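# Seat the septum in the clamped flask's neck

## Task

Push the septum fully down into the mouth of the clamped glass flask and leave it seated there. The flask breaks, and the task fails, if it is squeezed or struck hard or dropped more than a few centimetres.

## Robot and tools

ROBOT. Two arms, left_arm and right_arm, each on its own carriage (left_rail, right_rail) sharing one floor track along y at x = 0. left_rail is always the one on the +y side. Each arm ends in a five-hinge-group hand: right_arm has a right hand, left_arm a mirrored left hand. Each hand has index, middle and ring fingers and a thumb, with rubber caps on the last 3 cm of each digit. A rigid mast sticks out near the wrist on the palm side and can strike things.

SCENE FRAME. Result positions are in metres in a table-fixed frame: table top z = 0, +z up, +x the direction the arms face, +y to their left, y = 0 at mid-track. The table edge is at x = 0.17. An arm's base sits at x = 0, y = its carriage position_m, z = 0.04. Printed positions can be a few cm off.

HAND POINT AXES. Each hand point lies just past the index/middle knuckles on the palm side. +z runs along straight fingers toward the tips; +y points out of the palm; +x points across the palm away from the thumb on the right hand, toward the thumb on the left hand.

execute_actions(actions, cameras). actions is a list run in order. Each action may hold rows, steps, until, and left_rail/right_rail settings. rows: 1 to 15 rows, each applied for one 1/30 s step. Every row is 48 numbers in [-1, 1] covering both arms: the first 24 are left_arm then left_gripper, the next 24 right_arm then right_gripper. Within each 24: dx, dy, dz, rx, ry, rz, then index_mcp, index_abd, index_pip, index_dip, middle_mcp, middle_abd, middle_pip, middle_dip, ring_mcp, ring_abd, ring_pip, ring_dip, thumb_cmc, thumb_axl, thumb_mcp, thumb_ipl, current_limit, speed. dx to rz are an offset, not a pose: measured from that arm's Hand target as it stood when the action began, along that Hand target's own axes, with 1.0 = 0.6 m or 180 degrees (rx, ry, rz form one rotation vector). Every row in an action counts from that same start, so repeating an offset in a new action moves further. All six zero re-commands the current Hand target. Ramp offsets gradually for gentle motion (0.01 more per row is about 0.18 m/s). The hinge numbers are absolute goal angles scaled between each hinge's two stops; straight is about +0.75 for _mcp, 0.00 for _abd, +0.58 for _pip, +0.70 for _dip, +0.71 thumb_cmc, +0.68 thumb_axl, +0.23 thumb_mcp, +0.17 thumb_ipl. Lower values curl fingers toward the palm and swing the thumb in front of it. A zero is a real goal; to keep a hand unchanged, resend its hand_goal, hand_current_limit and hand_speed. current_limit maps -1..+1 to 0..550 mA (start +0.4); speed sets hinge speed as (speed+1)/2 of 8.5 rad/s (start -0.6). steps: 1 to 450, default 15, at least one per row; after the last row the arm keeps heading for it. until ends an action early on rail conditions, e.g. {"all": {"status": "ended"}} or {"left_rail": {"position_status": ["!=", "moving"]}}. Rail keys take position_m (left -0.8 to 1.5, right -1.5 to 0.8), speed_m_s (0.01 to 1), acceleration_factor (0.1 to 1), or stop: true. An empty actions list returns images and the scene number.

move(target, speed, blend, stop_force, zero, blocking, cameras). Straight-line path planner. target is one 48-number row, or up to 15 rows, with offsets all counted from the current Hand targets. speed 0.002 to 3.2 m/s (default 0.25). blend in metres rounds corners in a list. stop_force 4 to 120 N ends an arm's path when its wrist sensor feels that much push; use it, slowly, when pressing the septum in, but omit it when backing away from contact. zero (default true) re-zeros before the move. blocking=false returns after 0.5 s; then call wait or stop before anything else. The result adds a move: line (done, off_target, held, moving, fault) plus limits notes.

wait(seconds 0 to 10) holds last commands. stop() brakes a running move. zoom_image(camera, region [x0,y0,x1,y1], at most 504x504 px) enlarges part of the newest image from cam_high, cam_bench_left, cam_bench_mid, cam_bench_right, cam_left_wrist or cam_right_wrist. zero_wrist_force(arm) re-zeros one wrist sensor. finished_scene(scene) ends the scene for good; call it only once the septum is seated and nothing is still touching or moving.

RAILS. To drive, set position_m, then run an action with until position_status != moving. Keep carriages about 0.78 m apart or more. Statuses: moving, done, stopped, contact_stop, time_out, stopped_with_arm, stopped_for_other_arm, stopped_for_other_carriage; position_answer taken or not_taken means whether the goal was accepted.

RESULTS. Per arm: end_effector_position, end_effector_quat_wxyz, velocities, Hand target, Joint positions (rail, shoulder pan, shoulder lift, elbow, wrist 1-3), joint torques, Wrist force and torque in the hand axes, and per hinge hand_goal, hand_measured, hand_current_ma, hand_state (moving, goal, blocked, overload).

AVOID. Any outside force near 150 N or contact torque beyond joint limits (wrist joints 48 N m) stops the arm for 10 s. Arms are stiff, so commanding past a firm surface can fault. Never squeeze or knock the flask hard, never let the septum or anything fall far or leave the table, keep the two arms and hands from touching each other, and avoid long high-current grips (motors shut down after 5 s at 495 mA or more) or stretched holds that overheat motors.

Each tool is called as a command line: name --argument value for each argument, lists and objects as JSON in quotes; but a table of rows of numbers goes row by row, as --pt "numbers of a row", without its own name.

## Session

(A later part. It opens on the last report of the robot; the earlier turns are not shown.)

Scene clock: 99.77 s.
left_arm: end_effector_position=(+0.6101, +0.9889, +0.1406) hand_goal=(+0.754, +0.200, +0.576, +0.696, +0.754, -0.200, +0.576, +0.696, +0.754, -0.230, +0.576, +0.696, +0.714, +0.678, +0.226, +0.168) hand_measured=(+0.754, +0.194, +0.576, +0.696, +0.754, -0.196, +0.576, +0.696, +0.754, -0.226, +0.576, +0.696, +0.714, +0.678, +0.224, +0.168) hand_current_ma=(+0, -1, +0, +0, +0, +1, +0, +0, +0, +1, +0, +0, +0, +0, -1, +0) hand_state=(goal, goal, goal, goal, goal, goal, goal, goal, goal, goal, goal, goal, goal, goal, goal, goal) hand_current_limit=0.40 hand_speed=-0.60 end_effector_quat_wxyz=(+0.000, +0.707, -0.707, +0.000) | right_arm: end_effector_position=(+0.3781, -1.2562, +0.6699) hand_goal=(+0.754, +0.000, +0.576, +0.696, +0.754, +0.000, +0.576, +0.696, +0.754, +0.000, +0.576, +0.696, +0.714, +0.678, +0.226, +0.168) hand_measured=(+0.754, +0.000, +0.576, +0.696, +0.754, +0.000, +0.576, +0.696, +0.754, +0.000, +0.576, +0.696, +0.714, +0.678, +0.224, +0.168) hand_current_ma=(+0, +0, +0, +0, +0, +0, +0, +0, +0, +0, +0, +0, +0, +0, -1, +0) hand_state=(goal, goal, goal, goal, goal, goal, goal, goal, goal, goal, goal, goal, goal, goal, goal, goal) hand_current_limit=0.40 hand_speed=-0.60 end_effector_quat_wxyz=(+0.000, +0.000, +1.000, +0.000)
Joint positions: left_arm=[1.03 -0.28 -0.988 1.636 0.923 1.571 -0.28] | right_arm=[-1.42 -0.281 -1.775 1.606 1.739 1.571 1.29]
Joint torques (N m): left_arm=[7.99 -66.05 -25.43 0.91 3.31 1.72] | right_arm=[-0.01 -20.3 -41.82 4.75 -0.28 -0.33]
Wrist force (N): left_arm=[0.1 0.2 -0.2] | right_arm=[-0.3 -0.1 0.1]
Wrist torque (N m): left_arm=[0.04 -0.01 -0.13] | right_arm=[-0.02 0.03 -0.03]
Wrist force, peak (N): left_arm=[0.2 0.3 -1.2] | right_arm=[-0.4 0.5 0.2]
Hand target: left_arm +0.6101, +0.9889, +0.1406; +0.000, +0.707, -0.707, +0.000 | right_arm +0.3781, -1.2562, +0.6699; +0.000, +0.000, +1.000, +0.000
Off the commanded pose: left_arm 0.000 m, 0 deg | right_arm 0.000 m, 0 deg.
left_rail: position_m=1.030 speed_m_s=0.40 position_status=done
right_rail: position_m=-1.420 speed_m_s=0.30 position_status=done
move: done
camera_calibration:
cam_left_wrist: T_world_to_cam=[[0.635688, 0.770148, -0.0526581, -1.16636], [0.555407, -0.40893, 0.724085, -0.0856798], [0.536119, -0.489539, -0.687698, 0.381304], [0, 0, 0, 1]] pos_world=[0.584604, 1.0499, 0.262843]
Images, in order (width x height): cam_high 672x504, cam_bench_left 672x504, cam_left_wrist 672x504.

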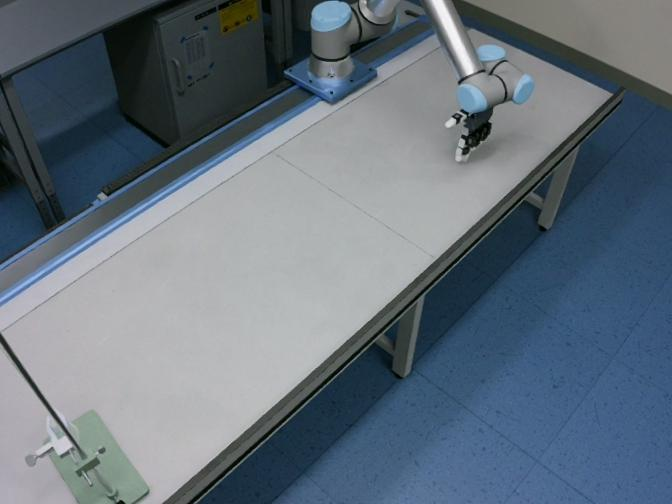

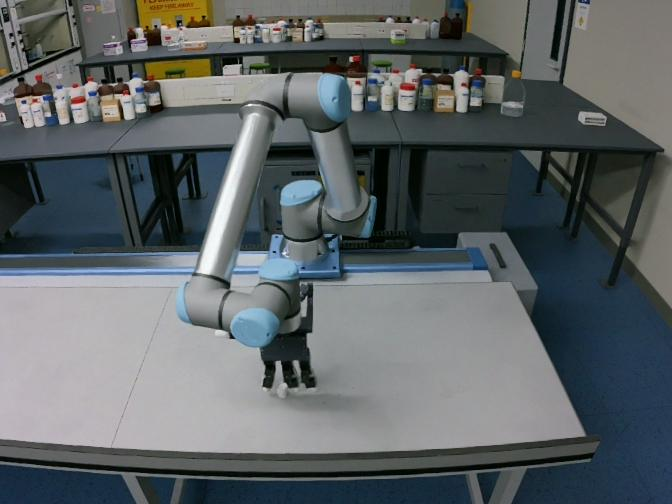

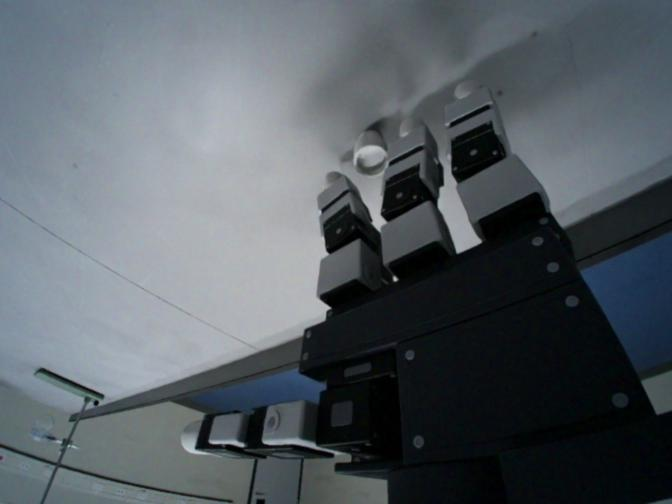

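move --target '[-0.002,0,0,0,0,0,0.754,0.2,0.576,0.696,0.754,-0.2,0.576,0.696,0.754,-0.23,0.576,0.696,0.714,0.678,0.226,0.168,0.4,-0.9,0,0,0,0,0,0,0.754,0,0.576,0.696,0.754,0,0.576,0.696,0.754,0,0.576,0.696,0.714,0.678,0.226,0.168,0.4,-0.6]' --speed 0.05

move --target '[0,0,0,0,0,0,0.754,0.05,0.576,0.696,0.754,-0.05,0.576,0.696,0.754,-0.23,0.576,0.696,0.714,0.678,0.226,0.168,0.4,-0.9,0,0,0,0,0,0,0.754,0,0.576,0.696,0.754,0,0.576,0.696,0.754,0,0.576,0.696,0.714,0.678,0.226,0.168,0.4,-0.6]' --speed 0.05 --cameras '["cam_left_wrist","cam_bench_left"]'

zoom_image --camera "cam_left_wrist" --region '[300, 60, 460, 220]'

zoom_image --camera "cam_bench_left" --region '[242, 340, 322, 410]'

Scene clock: 115.30 s.
left_arm: end_effector_position=(+0.6101, +0.9900, +0.1405) hand_goal=(+0.754, +0.200, +0.576, +0.696, +0.754, -0.200, +0.576, +0.696, +0.754, -0.230, +0.576, +0.696, +0.714, +0.678, +0.226, +0.168) hand_measured=(+0.754, +0.194, +0.576, +0.696, +0.754, -0.196, +0.576, +0.696, +0.754, -0.226, +0.576, +0.696, +0.714, +0.678, +0.224, +0.168) hand_current_ma=(+0, -1, +0, +0, +0, +1, +0, +0, +0, +1, +0, +0, +0, +0, -1, +0) hand_state=(goal, goal, goal, goal, goal, goal, goal, goal, goal, goal, goal, goal, goal, goal, goal, goal) hand_current_limit=0.40 hand_speed=-0.90 end_effector_quat_wxyz=(+0.000, +0.707, -0.707, +0.000) | right_arm: end_effector_position=(+0.3781, -1.2562, +0.6699) hand_goal=(+0.754, +0.000, +0.576, +0.696, +0.754, +0.000, +0.576, +0.696, +0.754, +0.000, +0.576, +0.696, +0.714, +0.678, +0.226, +0.168) hand_measured=(+0.754, +0.000, +0.576, +0.696, +0.754, +0.000, +0.576, +0.696, +0.754, +0.000, +0.576, +0.696, +0.714, +0.678, +0.224, +0.168) hand_current_ma=(+0, +0, +0, +0, +0, +0, +0, +0, +0, +0, +0, +0, +0, +0, -1, +0) hand_state=(goal, goal, goal, goal, goal, goal, goal, goal, goal, goal, goal, goal, goal, goal, goal, goal) hand_current_limit=0.40 hand_speed=-0.60 end_effector_quat_wxyz=(+0.000, +0.000, +1.000, +0.000)
Joint positions: left_arm=[1.03 -0.278 -0.988 1.636 0.923 1.571 -0.278] | right_arm=[-1.42 -0.281 -1.775 1.606 1.739 1.571 1.29]
Joint torques (N m): left_arm=[9.88 -74.18 -26.12 0.87 3.19 2.1] | right_arm=[0.55 -22.21 -41.47 4.6 -0.3 -0.41]
Wrist force (N): left_arm=[0.2 0.4 -0.2] | right_arm=[-0.2 -0.1 0.1]
Wrist torque (N m): left_arm=[0.06 -0.02 -0.13] | right_arm=[-0.02 0.03 -0.03]
Wrist force, peak (N): left_arm=[0.3 0.7 -0.7] | right_arm=[0.3 -0.4 -0.7]
Hand target: left_arm +0.6101, +0.9901, +0.1406; +0.000, +0.707, -0.707, +0.000 | right_arm +0.3781, -1.2562, +0.6699; +0.000, +0.000, +1.000, +0.000
Off the commanded pose: left_arm 0.000 m, 0 deg | right_arm 0.000 m, 0 deg.
left_rail: position_m=1.030 speed_m_s=0.40 position_status=done
right_rail: position_m=-1.420 speed_m_s=0.30 position_status=done
move: done

Scene clock: 115.93 s.
left_arm: end_effector_position=(+0.6101, +0.9901, +0.1405) hand_goal=(+0.754, +0.050, +0.576, +0.696, +0.754, -0.050, +0.576, +0.696, +0.754, -0.230, +0.576, +0.696, +0.714, +0.678, +0.226, +0.168) hand_measured=(+0.754, +0.052, +0.576, +0.696, +0.754, -0.054, +0.576, +0.696, +0.754, -0.226, +0.576, +0.696, +0.714, +0.678, +0.224, +0.168) hand_current_ma=(+0, +1, +0, +0, +0, -1, +0, +0, +0, +1, +0, +0, +0, +0, -1, +0) hand_state=(goal, goal, goal, goal, goal, goal, goal, goal, goal, goal, goal, goal, goal, goal, goal, goal) hand_current_limit=0.40 hand_speed=-0.90 end_effector_quat_wxyz=(+0.000, +0.707, -0.707, +0.000) | right_arm: end_effector_position=(+0.3781, -1.2562, +0.6699) hand_goal=(+0.754, +0.000, +0.576, +0.696, +0.754, +0.000, +0.576, +0.696, +0.754, +0.000, +0.576, +0.696, +0.714, +0.678, +0.226, +0.168) hand_measured=(+0.754, +0.000, +0.576, +0.696, +0.754, +0.000, +0.576, +0.696, +0.754, +0.000, +0.576, +0.696, +0.714, +0.678, +0.224, +0.168) hand_current_ma=(+0, +0, +0, +0, +0, +0, +0, +0, +0, +0, +0, +0, +0, +0, -1, +0) hand_state=(goal, goal, goal, goal, goal, goal, goal, goal, goal, goal, goal, goal, goal, goal, goal, goal) hand_current_limit=0.40 hand_speed=-0.60 end_effector_quat_wxyz=(+0.000, +0.000, +1.000, +0.000)
Joint positions: left_arm=[1.03 -0.278 -0.988 1.636 0.923 1.571 -0.278] | right_arm=[-1.42 -0.281 -1.775 1.606 1.739 1.571 1.29]
Joint torques (N m): left_arm=[10.34 -85.84 -25.68 0.85 3.39 1.98] | right_arm=[1.66 -21.45 -41.89 4.81 -0.21 -0.12]
Wrist force (N): left_arm=[0.1 0.4 -0.3] | right_arm=[-0.1 0.2 0.0]
Wrist torque (N m): left_arm=[0.07 -0.02 -0.13] | right_arm=[0.03 0.01 -0.01]
Wrist force, peak (N): left_arm=[0.4 -0.1 -0.8] | right_arm=[-0.3 -0.1 0.3]
Hand target: left_arm +0.6101, +0.9901, +0.1406; +0.000, +0.707, -0.707, +0.000 | right_arm +0.3781, -1.2562, +0.6699; +0.000, +0.000, +1.000, +0.000
Off the commanded pose: left_arm 0.000 m, 0 deg | right_arm 0.000 m, 0 deg.
left_rail: position_m=1.030 speed_m_s=0.40 position_status=done
right_rail: position_m=-1.420 speed_m_s=0.30 position_status=done
move: done
camera_calibration:
cam_left_wrist: T_world_to_cam=[[0.635693, 0.770145, -0.0526451, -1.16729], [0.555437, -0.408976, 0.724036, -0.085074], [0.536082, -0.489505, -0.68775, 0.381822], [0, 0, 0, 1]] pos_world=[0.584604, 1.0511, 0.262743]
Images, in order (width x height): cam_bench_left 672x504, cam_left_wrist 672x504.

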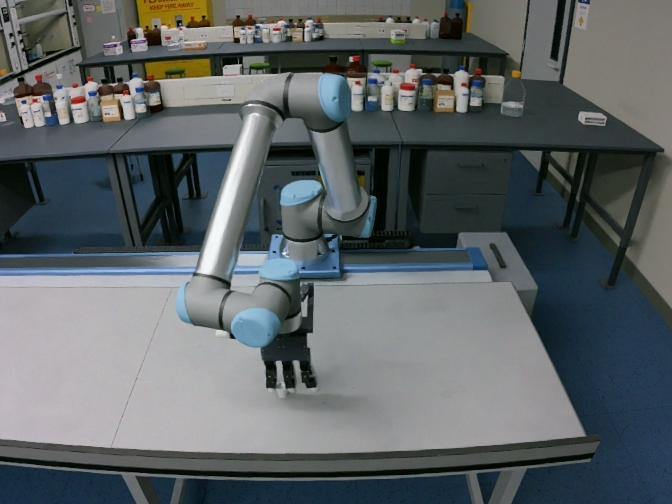

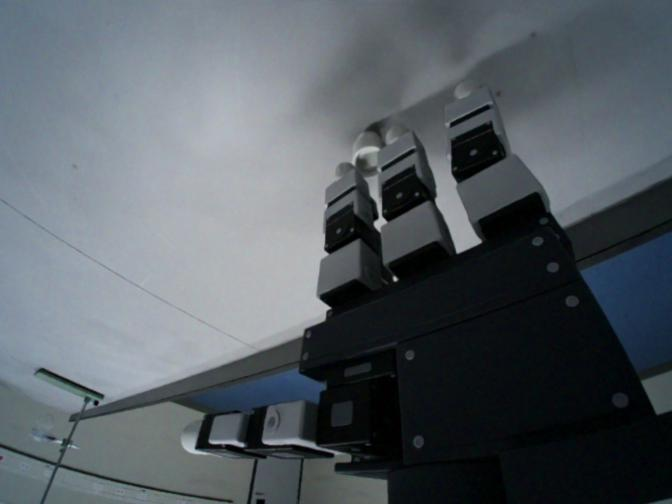

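Scaled by 3.150 from the camera's 672x504 image, which has a finer 960x720 frame.

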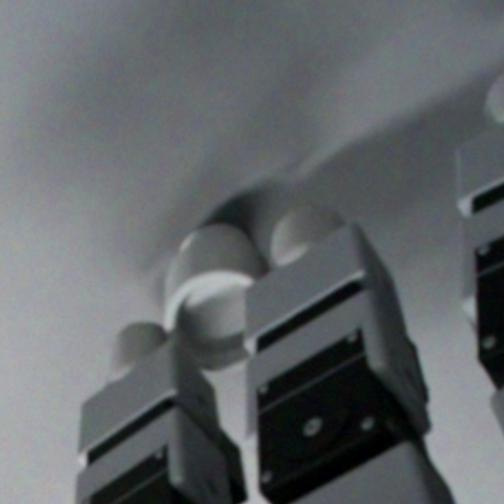

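Scaled by 6.300 from the camera's 672x504 image, which has a finer 960x720 frame.

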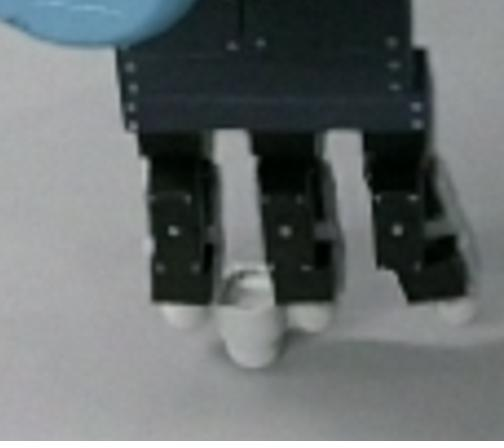

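move --target '[0,0,0,0,0,0,0.754,0.0,0.576,0.696,0.754,-0.0,0.576,0.696,0.754,-0.23,0.576,0.696,0.714,0.678,0.226,0.168,0.4,-0.95,0,0,0,0,0,0,0.754,0,0.576,0.696,0.754,0,0.576,0.696,0.754,0,0.576,0.696,0.714,0.678,0.226,0.168,0.4,-0.6]' --speed 0.05

move --target '[0,0,0,0,0,0,0.754,-0.12,0.576,0.696,0.754,0.12,0.576,0.696,0.754,-0.23,0.576,0.696,0.714,0.678,0.226,0.168,0.4,-0.95,0,0,0,0,0,0,0.754,0,0.576,0.696,0.754,0,0.576,0.696,0.754,0,0.576,0.696,0.714,0.678,0.226,0.168,0.4,-0.6]' --speed 0.05 --cameras '["cam_left_wrist","cam_bench_left"]'

zoom_image --camera "cam_left_wrist" --region '[300, 60, 460, 220]'

zoom_image --camera "cam_bench_left" --region '[242, 340, 322, 410]'

Scene clock: 130.33 s.
left_arm: end_effector_position=(+0.6101, +0.9901, +0.1406) hand_goal=(+0.754, +0.000, +0.576, +0.696, +0.754, +0.000, +0.576, +0.696, +0.754, -0.230, +0.576, +0.696, +0.714, +0.678, +0.226, +0.168) hand_measured=(+0.754, +0.030, +0.576, +0.696, +0.754, -0.028, +0.576, +0.696, +0.754, -0.226, +0.576, +0.696, +0.714, +0.678, +0.224, +0.168) hand_current_ma=(+0, +25, +0, +0, +0, -24, +0, +0, +0, +1, +0, +0, +0, +0, -1, +0) hand_state=(goal, blocked, goal, goal, goal, blocked, goal, goal, goal, goal, goal, goal, goal, goal, goal, goal) hand_current_limit=0.40 hand_speed=-0.95 end_effector_quat_wxyz=(+0.000, +0.707, -0.707, +0.000) | right_arm: end_effector_position=(+0.3781, -1.2562, +0.6699) hand_goal=(+0.754, +0.000, +0.576, +0.696, +0.754, +0.000, +0.576, +0.696, +0.754, +0.000, +0.576, +0.696, +0.714, +0.678, +0.226, +0.168) hand_measured=(+0.754, +0.000, +0.576, +0.696, +0.754, +0.000, +0.576, +0.696, +0.754, +0.000, +0.576, +0.696, +0.714, +0.678, +0.224, +0.168) hand_current_ma=(+0, +0, +0, +0, +0, +0, +0, +0, +0, +0, +0, +0, +0, +0, -1, +0) hand_state=(goal, goal, goal, goal, goal, goal, goal, goal, goal, goal, goal, goal, goal, goal, goal, goal) hand_current_limit=0.40 hand_speed=-0.60 end_effector_quat_wxyz=(+0.000, +0.000, +1.000, +0.000)
Joint positions: left_arm=[1.03 -0.278 -0.988 1.636 0.923 1.571 -0.278] | right_arm=[-1.42 -0.281 -1.775 1.606 1.739 1.571 1.29]
Joint torques (N m): left_arm=[9.44 -91.26 -25.29 1 3.44 2.01] | right_arm=[0.92 -21.4 -41.27 4.76 -0.23 -0.3]
Wrist force (N): left_arm=[0.1 0.1 -0.3] | right_arm=[0.1 0.0 0.0]
Wrist torque (N m): left_arm=[0.05 -0.02 -0.12] | right_arm=[0.00 -0.02 0.00]
Wrist force, peak (N): left_arm=[0.3 0.9 -0.5] | right_arm=[-0.2 0.1 0.6]
Hand target: left_arm +0.6101, +0.9901, +0.1406; +0.000, +0.707, -0.707, +0.000 | right_arm +0.3781, -1.2562, +0.6699; +0.000, +0.000, +1.000, +0.000
Off the commanded pose: left_arm 0.000 m, 0 deg | right_arm 0.000 m, 0 deg.
left_rail: position_m=1.030 speed_m_s=0.40 position_status=done
right_rail: position_m=-1.420 speed_m_s=0.30 position_status=done
move: done

Scene clock: 130.83 s.
left_arm: end_effector_position=(+0.6101, +0.9901, +0.1406) hand_goal=(+0.754, -0.120, +0.576, +0.696, +0.754, +0.120, +0.576, +0.696, +0.754, -0.230, +0.576, +0.696, +0.714, +0.678, +0.226, +0.168) hand_measured=(+0.754, +0.022, +0.576, +0.696, +0.754, -0.024, +0.576, +0.696, +0.754, -0.226, +0.576, +0.696, +0.714, +0.678, +0.224, +0.168) hand_current_ma=(+0, +246, +0, +0, +0, -249, +0, +0, +0, +1, +0, +0, +0, +0, -1, +0) hand_state=(goal, moving, goal, goal, goal, moving, goal, goal, goal, goal, goal, goal, goal, goal, goal, goal) hand_current_limit=0.40 hand_speed=-0.95 end_effector_quat_wxyz=(+0.000, +0.707, -0.707, +0.000) | right_arm: end_effector_position=(+0.3781, -1.2562, +0.6699) hand_goal=(+0.754, +0.000, +0.576, +0.696, +0.754, +0.000, +0.576, +0.696, +0.754, +0.000, +0.576, +0.696, +0.714, +0.678, +0.226, +0.168) hand_measured=(+0.754, +0.000, +0.576, +0.696, +0.754, +0.000, +0.576, +0.696, +0.754, +0.000, +0.576, +0.696, +0.714, +0.678, +0.224, +0.168) hand_current_ma=(+0, +0, +0, +0, +0, +0, +0, +0, +0, +0, +0, +0, +0, +0, -1, +0) hand_state=(goal, goal, goal, goal, goal, goal, goal, goal, goal, goal, goal, goal, goal, goal, goal, goal) hand_current_limit=0.40 hand_speed=-0.60 end_effector_quat_wxyz=(+0.000, +0.000, +1.000, +0.000)
Joint positions: left_arm=[1.03 -0.278 -0.988 1.636 0.923 1.571 -0.278] | right_arm=[-1.42 -0.281 -1.775 1.606 1.739 1.571 1.29]
Joint torques (N m): left_arm=[10.87 -90.9 -25.25 0.8 3.4 1.99] | right_arm=[-0.39 -19.32 -41.23 4.52 -0.44 -0.33]
Wrist force (N): left_arm=[0.1 -0.2 -0.1] | right_arm=[0.1 0.2 -0.2]
Wrist torque (N m): left_arm=[-0.01 -0.02 -0.12] | right_arm=[0.05 -0.01 0.01]
Wrist force, peak (N): left_arm=[0.4 0.5 -0.1] | right_arm=[-0.5 -0.1 -0.2]
Hand target: left_arm +0.6101, +0.9901, +0.1406; +0.000, +0.707, -0.707, +0.000 | right_arm +0.3781, -1.2562, +0.6699; +0.000, +0.000, +1.000, +0.000
Off the commanded pose: left_arm 0.000 m, 0 deg | right_arm 0.000 m, 0 deg.
left_rail: position_m=1.030 speed_m_s=0.40 position_status=done
right_rail: position_m=-1.420 speed_m_s=0.30 position_status=done
move: done
camera_calibration:
cam_left_wrist: T_world_to_cam=[[0.635688, 0.770148, -0.0526581, -1.16728], [0.555407, -0.40893, 0.724085, -0.0851891], [0.536119, -0.489539, -0.687698, 0.381891], [0, 0, 0, 1]] pos_world=[0.584604, 1.0511, 0.262843]
Images, in order (width x height): cam_bench_left 672x504, cam_left_wrist 672x504.

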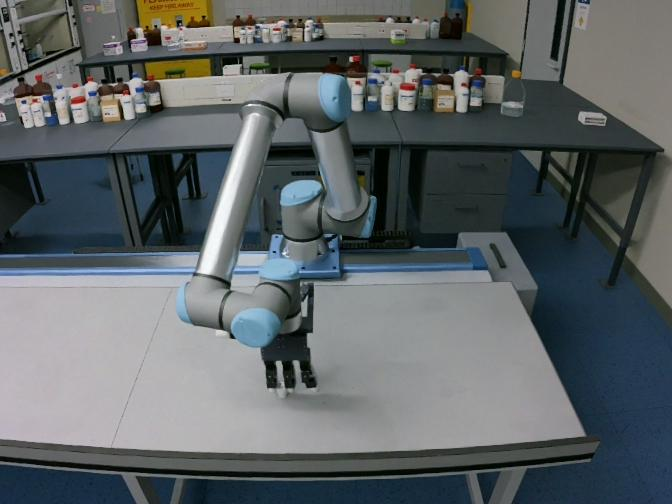

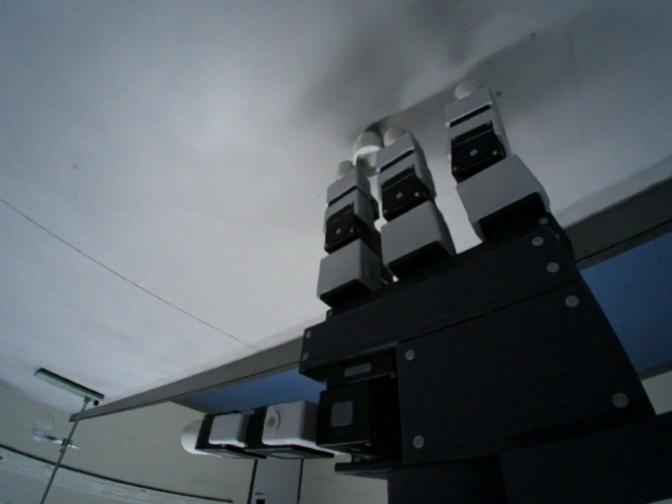

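Scaled by 3.150 from the camera's 672x504 image, which has a finer 960x720 frame.

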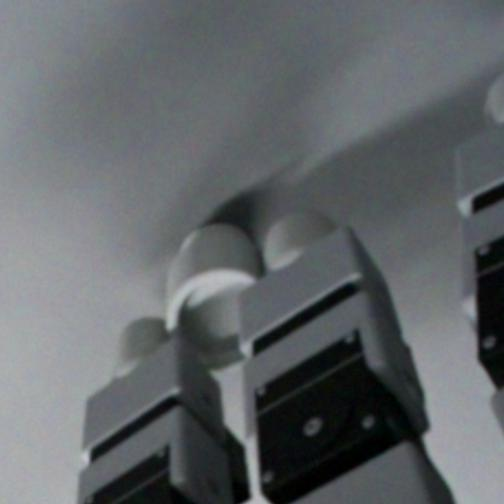

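Scaled by 6.300 from the camera's 672x504 image, which has a finer 960x720 frame.

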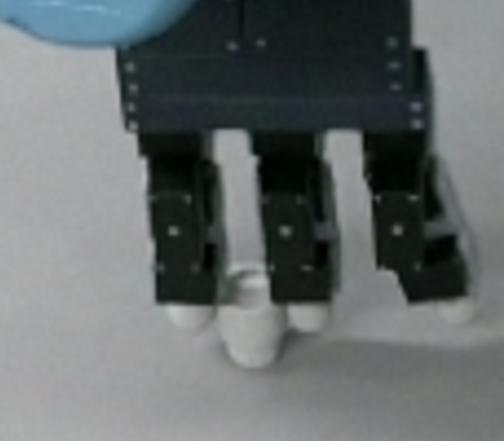

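move --target '[0,0,-0.025,0,0,0,0.754,-0.12,0.576,0.696,0.754,0.12,0.576,0.696,0.754,-0.23,0.576,0.696,0.714,0.678,0.226,0.168,0.4,-0.9,0,0,0,0,0,0,0.754,0,0.576,0.696,0.754,0,0.576,0.696,0.754,0,0.576,0.696,0.714,0.678,0.226,0.168,0.4,-0.6]' --speed 0.03 --cameras '["cam_left_wrist","cam_bench_left"]'

zoom_image --camera "cam_bench_left" --region '[242, 340, 322, 410]'

Scene clock: 137.33 s.
left_arm: end_effector_position=(+0.6101, +0.9901, +0.1553) hand_goal=(+0.754, -0.120, +0.576, +0.696, +0.754, +0.120, +0.576, +0.696, +0.754, -0.230, +0.576, +0.696, +0.714, +0.678, +0.226, +0.168) hand_measured=(+0.754, +0.020, +0.576, +0.696, +0.754, -0.022, +0.576, +0.696, +0.754, -0.226, +0.576, +0.696, +0.714, +0.678, +0.224, +0.168) hand_current_ma=(+0, +318, +0, +0, +0, -321, +0, +0, +0, +1, +0, +0, +0, +0, -1, +0) hand_state=(goal, blocked, goal, goal, goal, blocked, goal, goal, goal, goal, goal, goal, goal, goal, goal, goal) hand_current_limit=0.40 hand_speed=-0.90 end_effector_quat_wxyz=(+0.000, +0.707, -0.707, +0.000) | right_arm: end_effector_position=(+0.3781, -1.2562, +0.6699) hand_goal=(+0.754, +0.000, +0.576, +0.696, +0.754, +0.000, +0.576, +0.696, +0.754, +0.000, +0.576, +0.696, +0.714, +0.678, +0.226, +0.168) hand_measured=(+0.754, +0.000, +0.576, +0.696, +0.754, +0.000, +0.576, +0.696, +0.754, +0.000, +0.576, +0.696, +0.714, +0.678, +0.224, +0.168) hand_current_ma=(+0, +0, +0, +0, +0, +0, +0, +0, +0, +0, +0, +0, +0, +0, -1, +0) hand_state=(goal, goal, goal, goal, goal, goal, goal, goal, goal, goal, goal, goal, goal, goal, goal, goal) hand_current_limit=0.40 hand_speed=-0.60 end_effector_quat_wxyz=(+0.000, +0.000, +1.000, +0.000)
Joint positions: left_arm=[1.03 -0.278 -1.002 1.629 0.944 1.571 -0.278] | right_arm=[-1.42 -0.281 -1.775 1.606 1.739 1.571 1.29]
Joint torques (N m): left_arm=[9.32 -91.11 -39.95 7.61 3.59 1.7] | right_arm=[1.58 -21.61 -42.26 4.74 -0.22 -0.29]
Wrist force (N): left_arm=[0.1 0.4 -0.2] | right_arm=[-0.3 0.1 0.0]
Wrist torque (N m): left_arm=[0.06 -0.02 -0.12] | right_arm=[0.01 0.03 -0.03]
Wrist force, peak (N): left_arm=[0.4 0.9 -0.7] | right_arm=[-0.1 0.6 -0.3]
Hand target: left_arm +0.6101, +0.9901, +0.1556; +0.000, +0.707, -0.707, +0.000 | right_arm +0.3781, -1.2562, +0.6699; +0.000, +0.000, +1.000, +0.000
Off the commanded pose: left_arm 0.000 m, 0 deg | right_arm 0.000 m, 0 deg.
left_rail: position_m=1.030 speed_m_s=0.40 position_status=done
right_rail: position_m=-1.420 speed_m_s=0.30 position_status=done
move: done
camera_calibration:
cam_left_wrist: T_world_to_cam=[[0.635688, 0.770148, -0.0526581, -1.16651], [0.555407, -0.40893, 0.724085, -0.0958331], [0.536119, -0.489539, -0.687698, 0.392], [0, 0, 0, 1]] pos_world=[0.584604, 1.0511, 0.277543]
Images, in order (width x height): cam_bench_left 672x504, cam_left_wrist 672x504.

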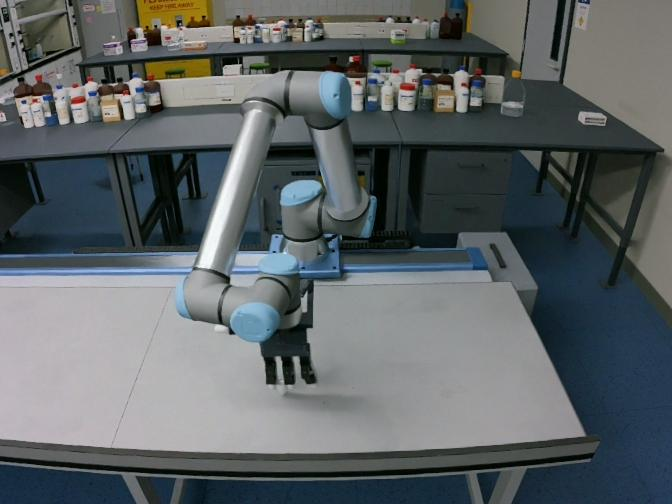

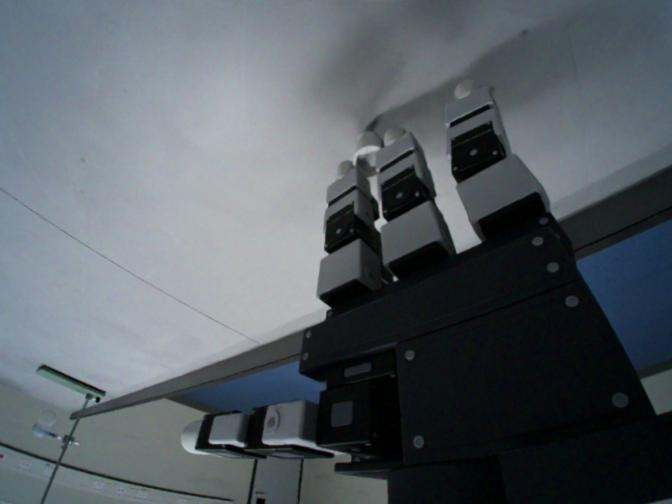

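Scaled by 6.300 from the camera's 672x504 image, which has a finer 960x720 frame.

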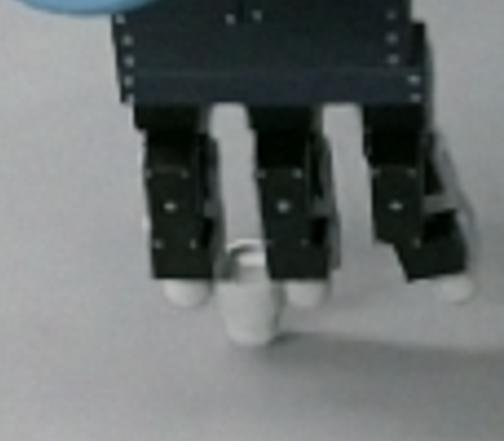

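move --pt "0 0 -0.2 0 0 0 0.754 -0.12 0.576 0.696 0.754 0.12 0.576 0.696 0.754 -0.23 0.576 0.696 0.714 0.678 0.226 0.168 0.4 -0.9 0 0 0 0 0 0 0.754 0 0.576 0.696 0.754 0 0.576 0.696 0.754 0 0.576 0.696 0.714 0.678 0.226 0.168 0.4 -0.6" --pt "0 0.35 -0.507 0 0 0 0.754 -0.12 0.576 0.696 0.754 0.12 0.576 0.696 0.754 -0.23 0.576 0.696 0.714 0.678 0.226 0.168 0.4 -0.9 0 0 0 0 0 0 0.754 0 0.576 0.696 0.754 0 0.576 0.696 0.754 0 0.576 0.696 0.714 0.678 0.226 0.168 0.4 -0.6" --blend 0.05 --speed 0.15

execute_actions --actions '[{"left_rail":{"position_m":-0.2,"speed_m_s":0.4,"acceleration_factor":0.3},"steps":300,"until":{"left_rail":{"position_status":["!=","moving"]}}}]' --cameras '["cam_left_wrist","cam_bench_mid","cam_high","cam_bench_right"]'

zoom_image --camera "cam_bench_mid" --region '[140, 230, 240, 350]'

zoom_image --camera "cam_left_wrist" --region '[0, 150, 250, 504]'

Scene clock: 153.47 s.
left_arm: end_effector_position=(+0.4002, +0.9901, +0.4596) hand_goal=(+0.754, -0.120, +0.576, +0.696, +0.754, +0.120, +0.576, +0.696, +0.754, -0.230, +0.576, +0.696, +0.714, +0.678, +0.226, +0.168) hand_measured=(+0.754, +0.020, +0.576, +0.696, +0.754, -0.022, +0.576, +0.696, +0.754, -0.226, +0.576, +0.696, +0.714, +0.678, +0.224, +0.168) hand_current_ma=(+0, +318, +0, +0, +0, -321, +0, +0, +0, +1, +0, +0, +0, +0, -1, +0) hand_state=(goal, blocked, goal, goal, goal, blocked, goal, goal, goal, goal, goal, goal, goal, goal, goal, goal) hand_current_limit=0.40 hand_speed=-0.90 end_effector_quat_wxyz=(+0.000, +0.707, -0.707, +0.000) | right_arm: end_effector_position=(+0.3781, -1.2562, +0.6699) hand_goal=(+0.754, +0.000, +0.576, +0.696, +0.754, +0.000, +0.576, +0.696, +0.754, +0.000, +0.576, +0.696, +0.714, +0.678, +0.226, +0.168) hand_measured=(+0.754, +0.000, +0.576, +0.696, +0.754, +0.000, +0.576, +0.696, +0.754, +0.000, +0.576, +0.696, +0.714, +0.678, +0.224, +0.168) hand_current_ma=(+0, +0, +0, +0, +0, +0, +0, +0, +0, +0, +0, +0, +0, +0, -1, +0) hand_state=(goal, goal, goal, goal, goal, goal, goal, goal, goal, goal, goal, goal, goal, goal, goal, goal) hand_current_limit=0.40 hand_speed=-0.60 end_effector_quat_wxyz=(+0.000, +0.000, +1.000, +0.000)
Joint positions: left_arm=[1.03 -0.402 -1.545 1.769 1.347 1.571 -0.402] | right_arm=[-1.42 -0.281 -1.775 1.606 1.739 1.571 1.29]
Joint torques (N m): left_arm=[-9.51 -55.91 -33.6 7.41 -2.12 -2.02] | right_arm=[0.86 -22.16 -41.61 4.78 -0.26 -0.37]
Wrist force (N): left_arm=[0.5 0.5 -0.1] | right_arm=[0.2 0.1 0.0]
Wrist torque (N m): left_arm=[0.10 -0.05 0.07] | right_arm=[0.02 -0.03 0.01]
Wrist force, peak (N): left_arm=[0.4 1.1 -0.9] | right_arm=[-0.6 0.2 -0.2]
Hand target: left_arm +0.4001, +0.9901, +0.4597; +0.000, +0.707, -0.707, +0.000 | right_arm +0.3781, -1.2562, +0.6699; +0.000, +0.000, +1.000, +0.000
Off the commanded pose: left_arm 0.000 m, 0 deg | right_arm 0.000 m, 0 deg.
left_rail: position_m=1.030 speed_m_s=0.40 position_status=done
right_rail: position_m=-1.420 speed_m_s=0.30 position_status=done
move: done

Scene clock: 157.90 s.
left_arm: end_effector_position=(+0.4001, -0.2399, +0.4597) hand_goal=(+0.754, -0.120, +0.576, +0.696, +0.754, +0.120, +0.576, +0.696, +0.754, -0.230, +0.576, +0.696, +0.714, +0.678, +0.226, +0.168) hand_measured=(+0.754, +0.020, +0.576, +0.696, +0.754, -0.022, +0.576, +0.696, +0.754, -0.226, +0.576, +0.696, +0.714, +0.678, +0.224, +0.168) hand_current_ma=(+0, +318, +0, +0, +0, -321, +0, +0, +0, +1, +0, +0, +0, +0, -1, +0) hand_state=(goal, blocked, goal, goal, goal, blocked, goal, goal, goal, goal, goal, goal, goal, goal, goal, goal) hand_current_limit=0.40 hand_speed=-0.90 end_effector_quat_wxyz=(+0.000, +0.707, -0.707, +0.000) | right_arm: end_effector_position=(+0.3781, -1.2562, +0.6699) hand_goal=(+0.754, +0.000, +0.576, +0.696, +0.754, +0.000, +0.576, +0.696, +0.754, +0.000, +0.576, +0.696, +0.714, +0.678, +0.226, +0.168) hand_measured=(+0.754, +0.000, +0.576, +0.696, +0.754, +0.000, +0.576, +0.696, +0.754, +0.000, +0.576, +0.696, +0.714, +0.678, +0.224, +0.168) hand_current_ma=(+0, +0, +0, +0, +0, +0, +0, +0, +0, +0, +0, +0, +0, +0, -1, +0) hand_state=(goal, goal, goal, goal, goal, goal, goal, goal, goal, goal, goal, goal, goal, goal, goal, goal) hand_current_limit=0.40 hand_speed=-0.60 end_effector_quat_wxyz=(+0.000, +0.000, +1.000, +0.000)
Joint positions: left_arm=[-0.2 -0.403 -1.545 1.769 1.347 1.571 -0.403] | right_arm=[-1.42 -0.281 -1.775 1.606 1.739 1.571 1.29]
Joint torques (N m): left_arm=[6.23 -52.19 -39.76 6.47 -1.57 -2.23] | right_arm=[-0.04 -21.38 -41.8 4.87 -0.21 -0.5]
Wrist force (N): left_arm=[0.1 0.3 -0.2] | right_arm=[-0.4 0.1 -0.1]
Wrist torque (N m): left_arm=[0.08 0.00 0.04] | right_arm=[0.02 0.04 -0.03]
Wrist force, peak (N): left_arm=[1.2 0.2 -0.1] | right_arm=[-0.6 0.1 -0.2]
Hand target: left_arm +0.4001, -0.2399, +0.4597; +0.000, +0.707, -0.707, +0.000 | right_arm +0.3781, -1.2562, +0.6699; +0.000, +0.000, +1.000, +0.000
Off the commanded pose: left_arm 0.000 m, 0 deg | right_arm 0.000 m, 0 deg.
left_rail: position_m=-0.200 speed_m_s=0.40 position_status=done
right_rail: position_m=-1.420 speed_m_s=0.30 position_status=done
camera_calibration:
cam_left_wrist: T_world_to_cam=[[0.635731, 0.770116, -0.0526028, -0.0697718], [0.555359, -0.40899, 0.724089, -0.702491], [0.536118, -0.489539, -0.687698, 0.111891], [0, 0, 0, 1]] pos_world=[0.374504, -0.178805, 0.581943]
Images, in order (width x height): cam_high 672x504, cam_bench_mid 672x504, cam_bench_right 672x504, cam_left_wrist 672x504.

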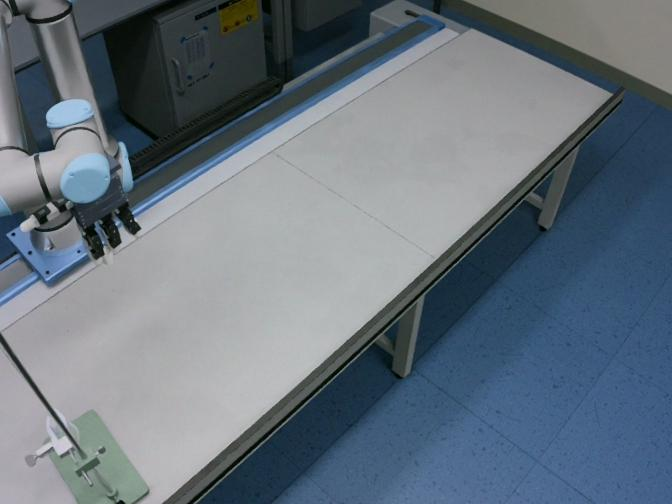

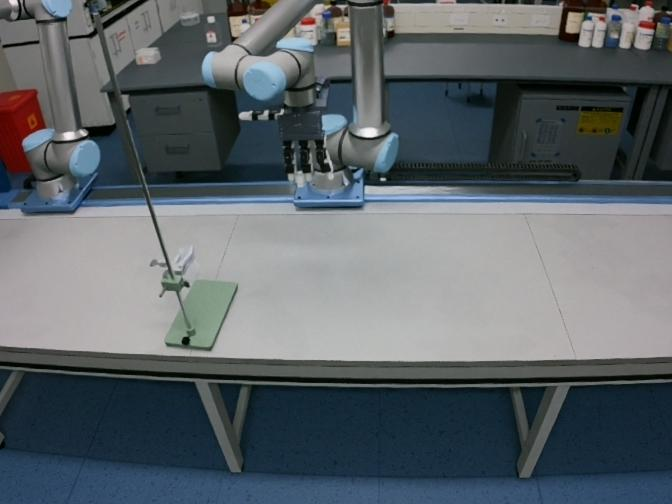

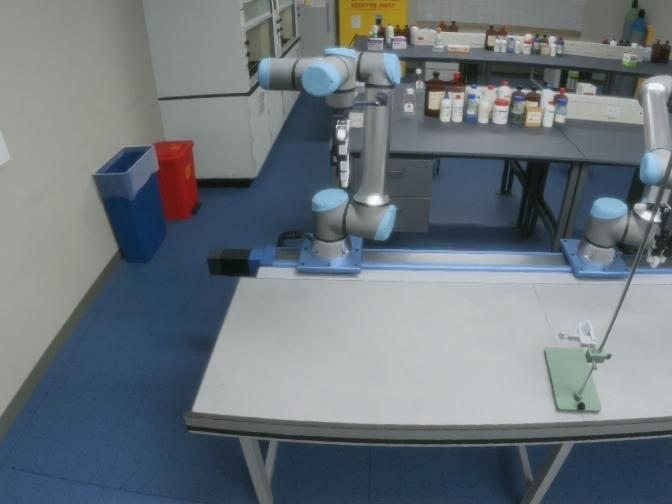

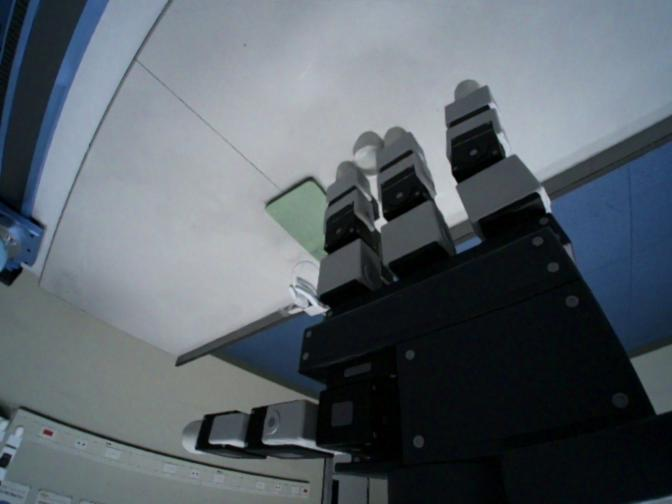

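Scaled by 4.200 from the camera's 672x504 image, which has a finer 960x720 frame.

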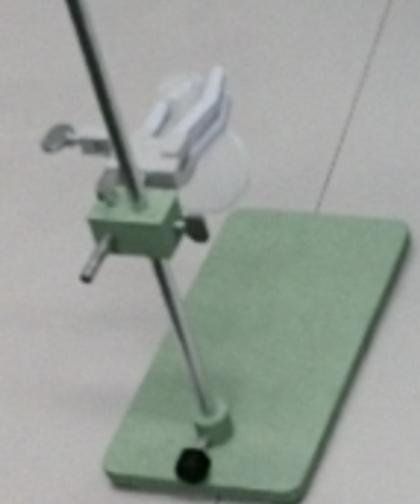

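Scaled by 1.424 from the camera's 672x504 image, which has a finer 960x720 frame.

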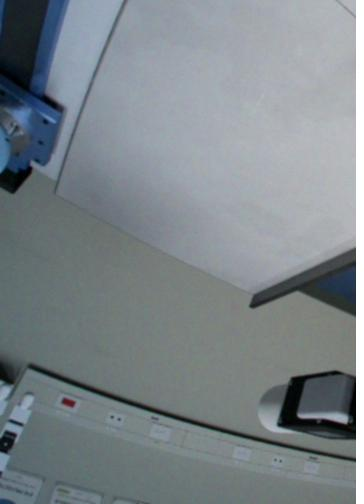

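zoom_image --camera "cam_left_wrist" --region '[255, 165, 345, 330]'

zoom_image --camera "cam_bench_mid" --region '[150, 235, 210, 305]'

zoom_image --camera "cam_high" --region '[30, 400, 110, 480]'

zoom_image --camera "cam_bench_right" --region '[550, 310, 620, 380]'

Scaled by 3.055 from the camera's 672x504 image, which has a finer 960x720 frame.

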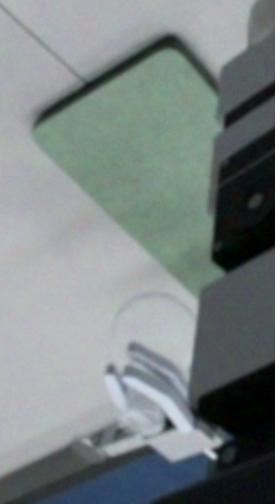

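Scaled by 7.200 from the camera's 672x504 image, which has a finer 960x720 frame.

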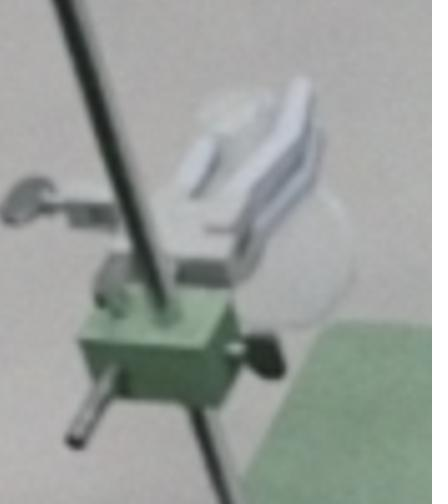

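Scaled by 6.300 from the camera's 672x504 image, which has a finer 960x720 frame.

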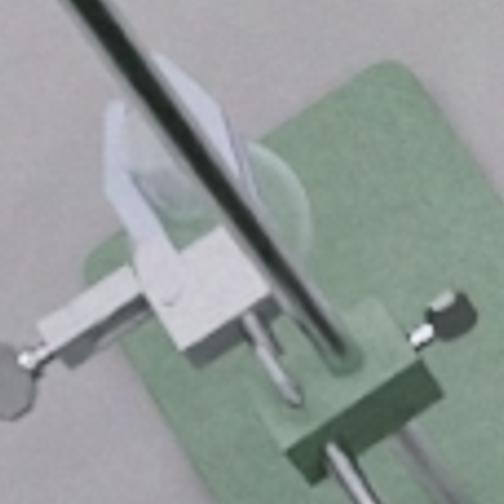

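Scaled by 7.200 from the camera's 672x504 image, which has a finer 960x720 frame.

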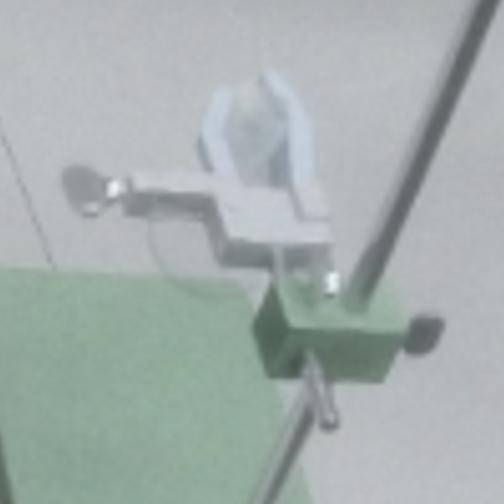

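execute_actions --actions '[{"left_rail":{"position_m":-0.47,"speed_m_s":0.4,"acceleration_factor":0.3},"steps":300,"until":{"left_rail":{"position_status":["!=","moving"]}}}]'

move --target '[0.0485,-0.355,0.05,0.2491,0.0262,0.0632,0.1376,-0.12,0.576,0.696,0.1376,0.12,0.576,0.696,0.1376,-0.23,0.576,0.696,0.714,0.678,0.226,0.168,0.4,-0.9,0,0,0,0,0,0,0.754,0,0.576,0.696,0.754,0,0.576,0.696,0.754,0,0.576,0.696,0.714,0.678,0.226,0.168,0.4,-0.6]' --speed 0.12 --cameras '["cam_left_wrist","cam_bench_mid","cam_high","cam_bench_right"]'

zoom_image --camera "cam_bench_mid" --region '[150, 180, 270, 300]'

zoom_image --camera "cam_high" --region '[0, 350, 130, 480]'

zoom_image --camera "cam_bench_right" --region '[530, 240, 650, 360]'

Scene clock: 213.10 s.
left_arm: end_effector_position=(+0.4001, -0.5099, +0.4597) hand_goal=(+0.754, -0.120, +0.576, +0.696, +0.754, +0.120, +0.576, +0.696, +0.754, -0.230, +0.576, +0.696, +0.714, +0.678, +0.226, +0.168) hand_measured=(+0.754, +0.020, +0.576, +0.696, +0.754, -0.022, +0.576, +0.696, +0.754, -0.226, +0.576, +0.696, +0.714, +0.678, +0.224, +0.168) hand_current_ma=(+0, +318, +0, +0, +0, -321, +0, +0, +0, +1, +0, +0, +0, +0, -1, +0) hand_state=(goal, blocked, goal, goal, goal, blocked, goal, goal, goal, goal, goal, goal, goal, goal, goal, goal) hand_current_limit=0.40 hand_speed=-0.90 end_effector_quat_wxyz=(+0.000, +0.707, -0.707, +0.000) | right_arm: end_effector_position=(+0.3781, -1.2562, +0.6699) hand_goal=(+0.754, +0.000, +0.576, +0.696, +0.754, +0.000, +0.576, +0.696, +0.754, +0.000, +0.576, +0.696, +0.714, +0.678, +0.226, +0.168) hand_measured=(+0.754, +0.000, +0.576, +0.696, +0.754, +0.000, +0.576, +0.696, +0.754, +0.000, +0.576, +0.696, +0.714, +0.678, +0.224, +0.168) hand_current_ma=(+0, +0, +0, +0, +0, +0, +0, +0, +0, +0, +0, +0, +0, +0, -1, +0) hand_state=(goal, goal, goal, goal, goal, goal, goal, goal, goal, goal, goal, goal, goal, goal, goal, goal) hand_current_limit=0.40 hand_speed=-0.60 end_effector_quat_wxyz=(+0.000, +0.000, +1.000, +0.000)
Joint positions: left_arm=[-0.47 -0.403 -1.545 1.769 1.347 1.571 -0.403] | right_arm=[-1.42 -0.281 -1.775 1.606 1.739 1.571 1.29]
Joint torques (N m): left_arm=[3.42 -48.35 -46.56 5.61 -0.67 -2.16] | right_arm=[-0.26 -21.08 -41.62 4.95 -0.26 -0.54]
Wrist force (N): left_arm=[0.1 0.5 -0.4] | right_arm=[0.0 -0.1 0.2]
Wrist torque (N m): left_arm=[0.13 -0.01 0.04] | right_arm=[-0.03 -0.01 -0.01]
Wrist force, peak (N): left_arm=[1.1 0.3 -0.1] | right_arm=[-0.6 0.3 0.0]
Hand target: left_arm +0.4001, -0.5099, +0.4597; +0.000, +0.707, -0.707, +0.000 | right_arm +0.3781, -1.2562, +0.6699; +0.000, +0.000, +1.000, +0.000
Off the commanded pose: left_arm 0.000 m, 0 deg | right_arm 0.000 m, 0 deg.
left_rail: position_m=-0.470 speed_m_s=0.40 position_status=done
right_rail: position_m=-1.420 speed_m_s=0.30 position_status=done

Scene clock: 217.07 s.
left_arm: end_effector_position=(+0.6130, -0.5390, +0.4298) hand_goal=(+0.138, -0.120, +0.576, +0.696, +0.138, +0.120, +0.576, +0.696, +0.138, -0.230, +0.576, +0.696, +0.714, +0.678, +0.226, +0.168) hand_measured=(+0.140, +0.020, +0.576, +0.696, +0.140, -0.022, +0.576, +0.696, +0.140, -0.226, +0.576, +0.696, +0.710, +0.678, +0.224, +0.168) hand_current_ma=(+0, +318, +0, +0, +0, -321, +0, +0, +0, +1, +0, +0, -1, +0, -1, +0) hand_state=(goal, blocked, goal, goal, goal, blocked, goal, goal, goal, goal, goal, goal, goal, goal, goal, goal) hand_current_limit=0.40 hand_speed=-0.90 end_effector_quat_wxyz=(+0.241, -0.581, +0.718, -0.297) | right_arm: end_effector_position=(+0.3781, -1.2562, +0.6699) hand_goal=(+0.754, +0.000, +0.576, +0.696, +0.754, +0.000, +0.576, +0.696, +0.754, +0.000, +0.576, +0.696, +0.714, +0.678, +0.226, +0.168) hand_measured=(+0.754, +0.000, +0.576, +0.696, +0.754, +0.000, +0.576, +0.696, +0.754, +0.000, +0.576, +0.696, +0.714, +0.678, +0.224, +0.168) hand_current_ma=(+0, +0, +0, +0, +0, +0, +0, +0, +0, +0, +0, +0, +0, +0, -1, +0) hand_state=(goal, goal, goal, goal, goal, goal, goal, goal, goal, goal, goal, goal, goal, goal, goal, goal) hand_current_limit=0.40 hand_speed=-0.60 end_effector_quat_wxyz=(+0.000, +0.000, +1.000, +0.000)
Joint positions: left_arm=[-0.47 -0.397 -1.577 1.727 0.645 1.439 -0.133] | right_arm=[-1.42 -0.281 -1.775 1.606 1.739 1.571 1.29]
Joint torques (N m): left_arm=[10.72 -54.61 -37.82 -2.05 3.33 1.96] | right_arm=[0.72 -21.52 -41.36 4.9 -0.08 -0.51]
Wrist force (N): left_arm=[0.6 -1.3 0.6] | right_arm=[-0.2 0.1 -0.5]
Wrist torque (N m): left_arm=[-0.04 -0.13 -0.06] | right_arm=[0.06 0.04 -0.02]
Wrist force, peak (N): left_arm=[0.1 -1.3 1.2] | right_arm=[-0.1 -0.6 -0.2]
Hand target: left_arm +0.6131, -0.5390, +0.4298; +0.241, -0.581, +0.718, -0.297 | right_arm +0.3781, -1.2562, +0.6699; +0.000, +0.000, +1.000, +0.000
Off the commanded pose: left_arm 0.000 m, 0 deg | right_arm 0.000 m, 0 deg.
left_rail: position_m=-0.470 speed_m_s=0.40 position_status=done
right_rail: position_m=-1.420 speed_m_s=0.30 position_status=done
move: done
camera_calibration:
cam_left_wrist: T_world_to_cam=[[0.636209, 0.652211, 0.41214, -0.239963], [-0.201446, -0.375235, 0.904775, -0.51695], [0.744754, -0.65865, -0.107343, -0.637741], [0, 0, 0, 1]] pos_world=[0.523489, -0.45752, 0.498165]
Images, in order (width x height): cam_high 672x504, cam_bench_mid 672x504, cam_bench_right 672x504, cam_left_wrist 672x504.

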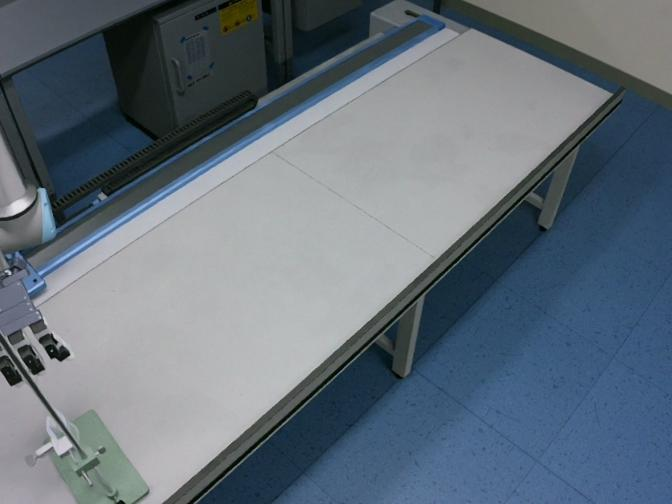

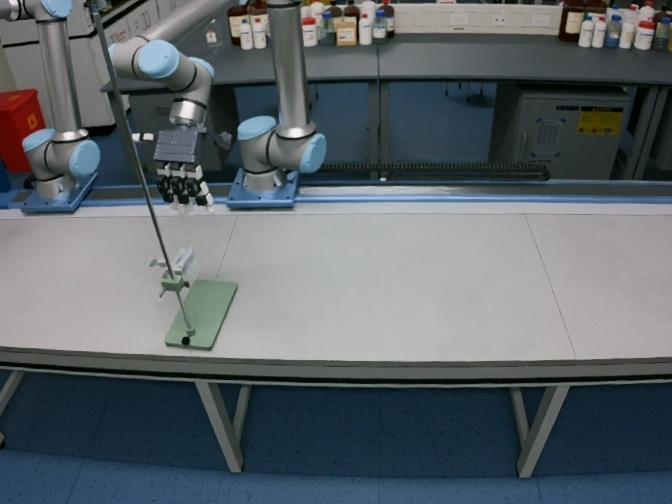

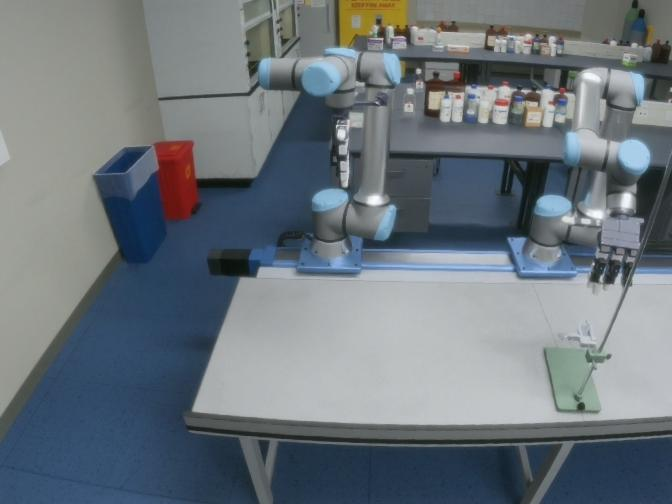

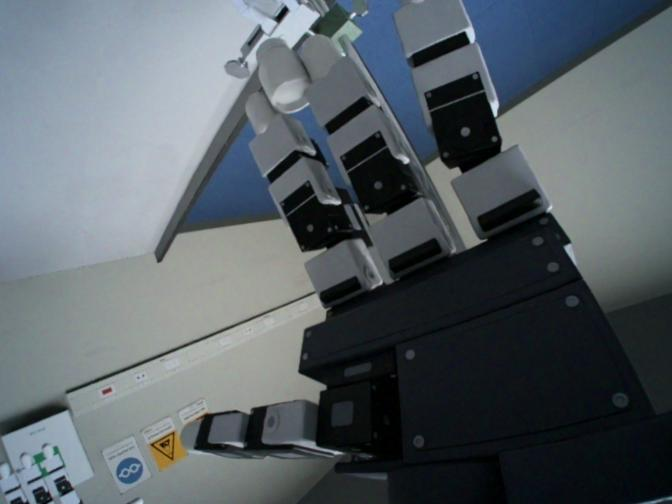

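Scaled by 4.200 from the camera's 672x504 image, which has a finer 960x720 frame.

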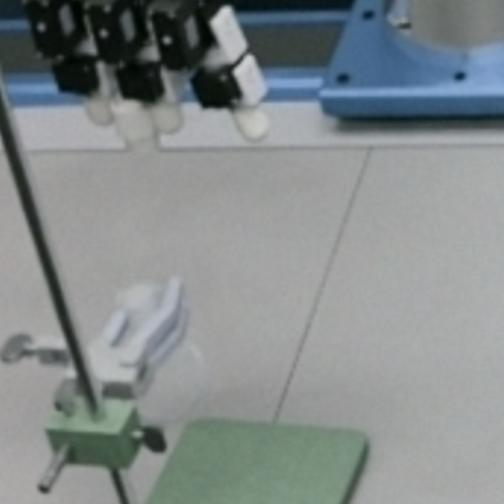

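Scaled by 3.877 from the camera's 672x504 image, which has a finer 960x720 frame.

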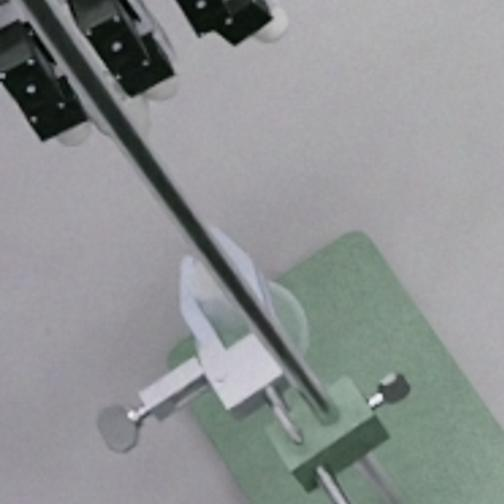

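Scaled by 4.200 from the camera's 672x504 image, which has a finer 960x720 frame.

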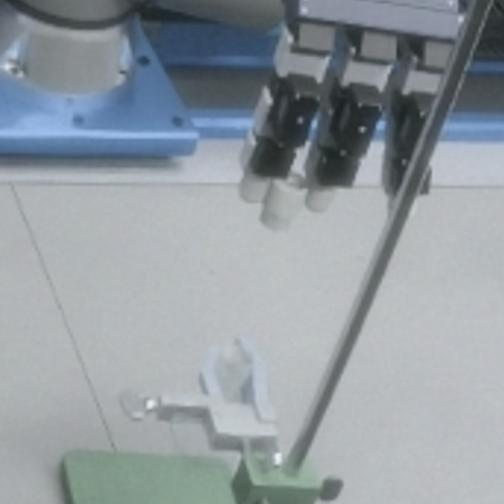

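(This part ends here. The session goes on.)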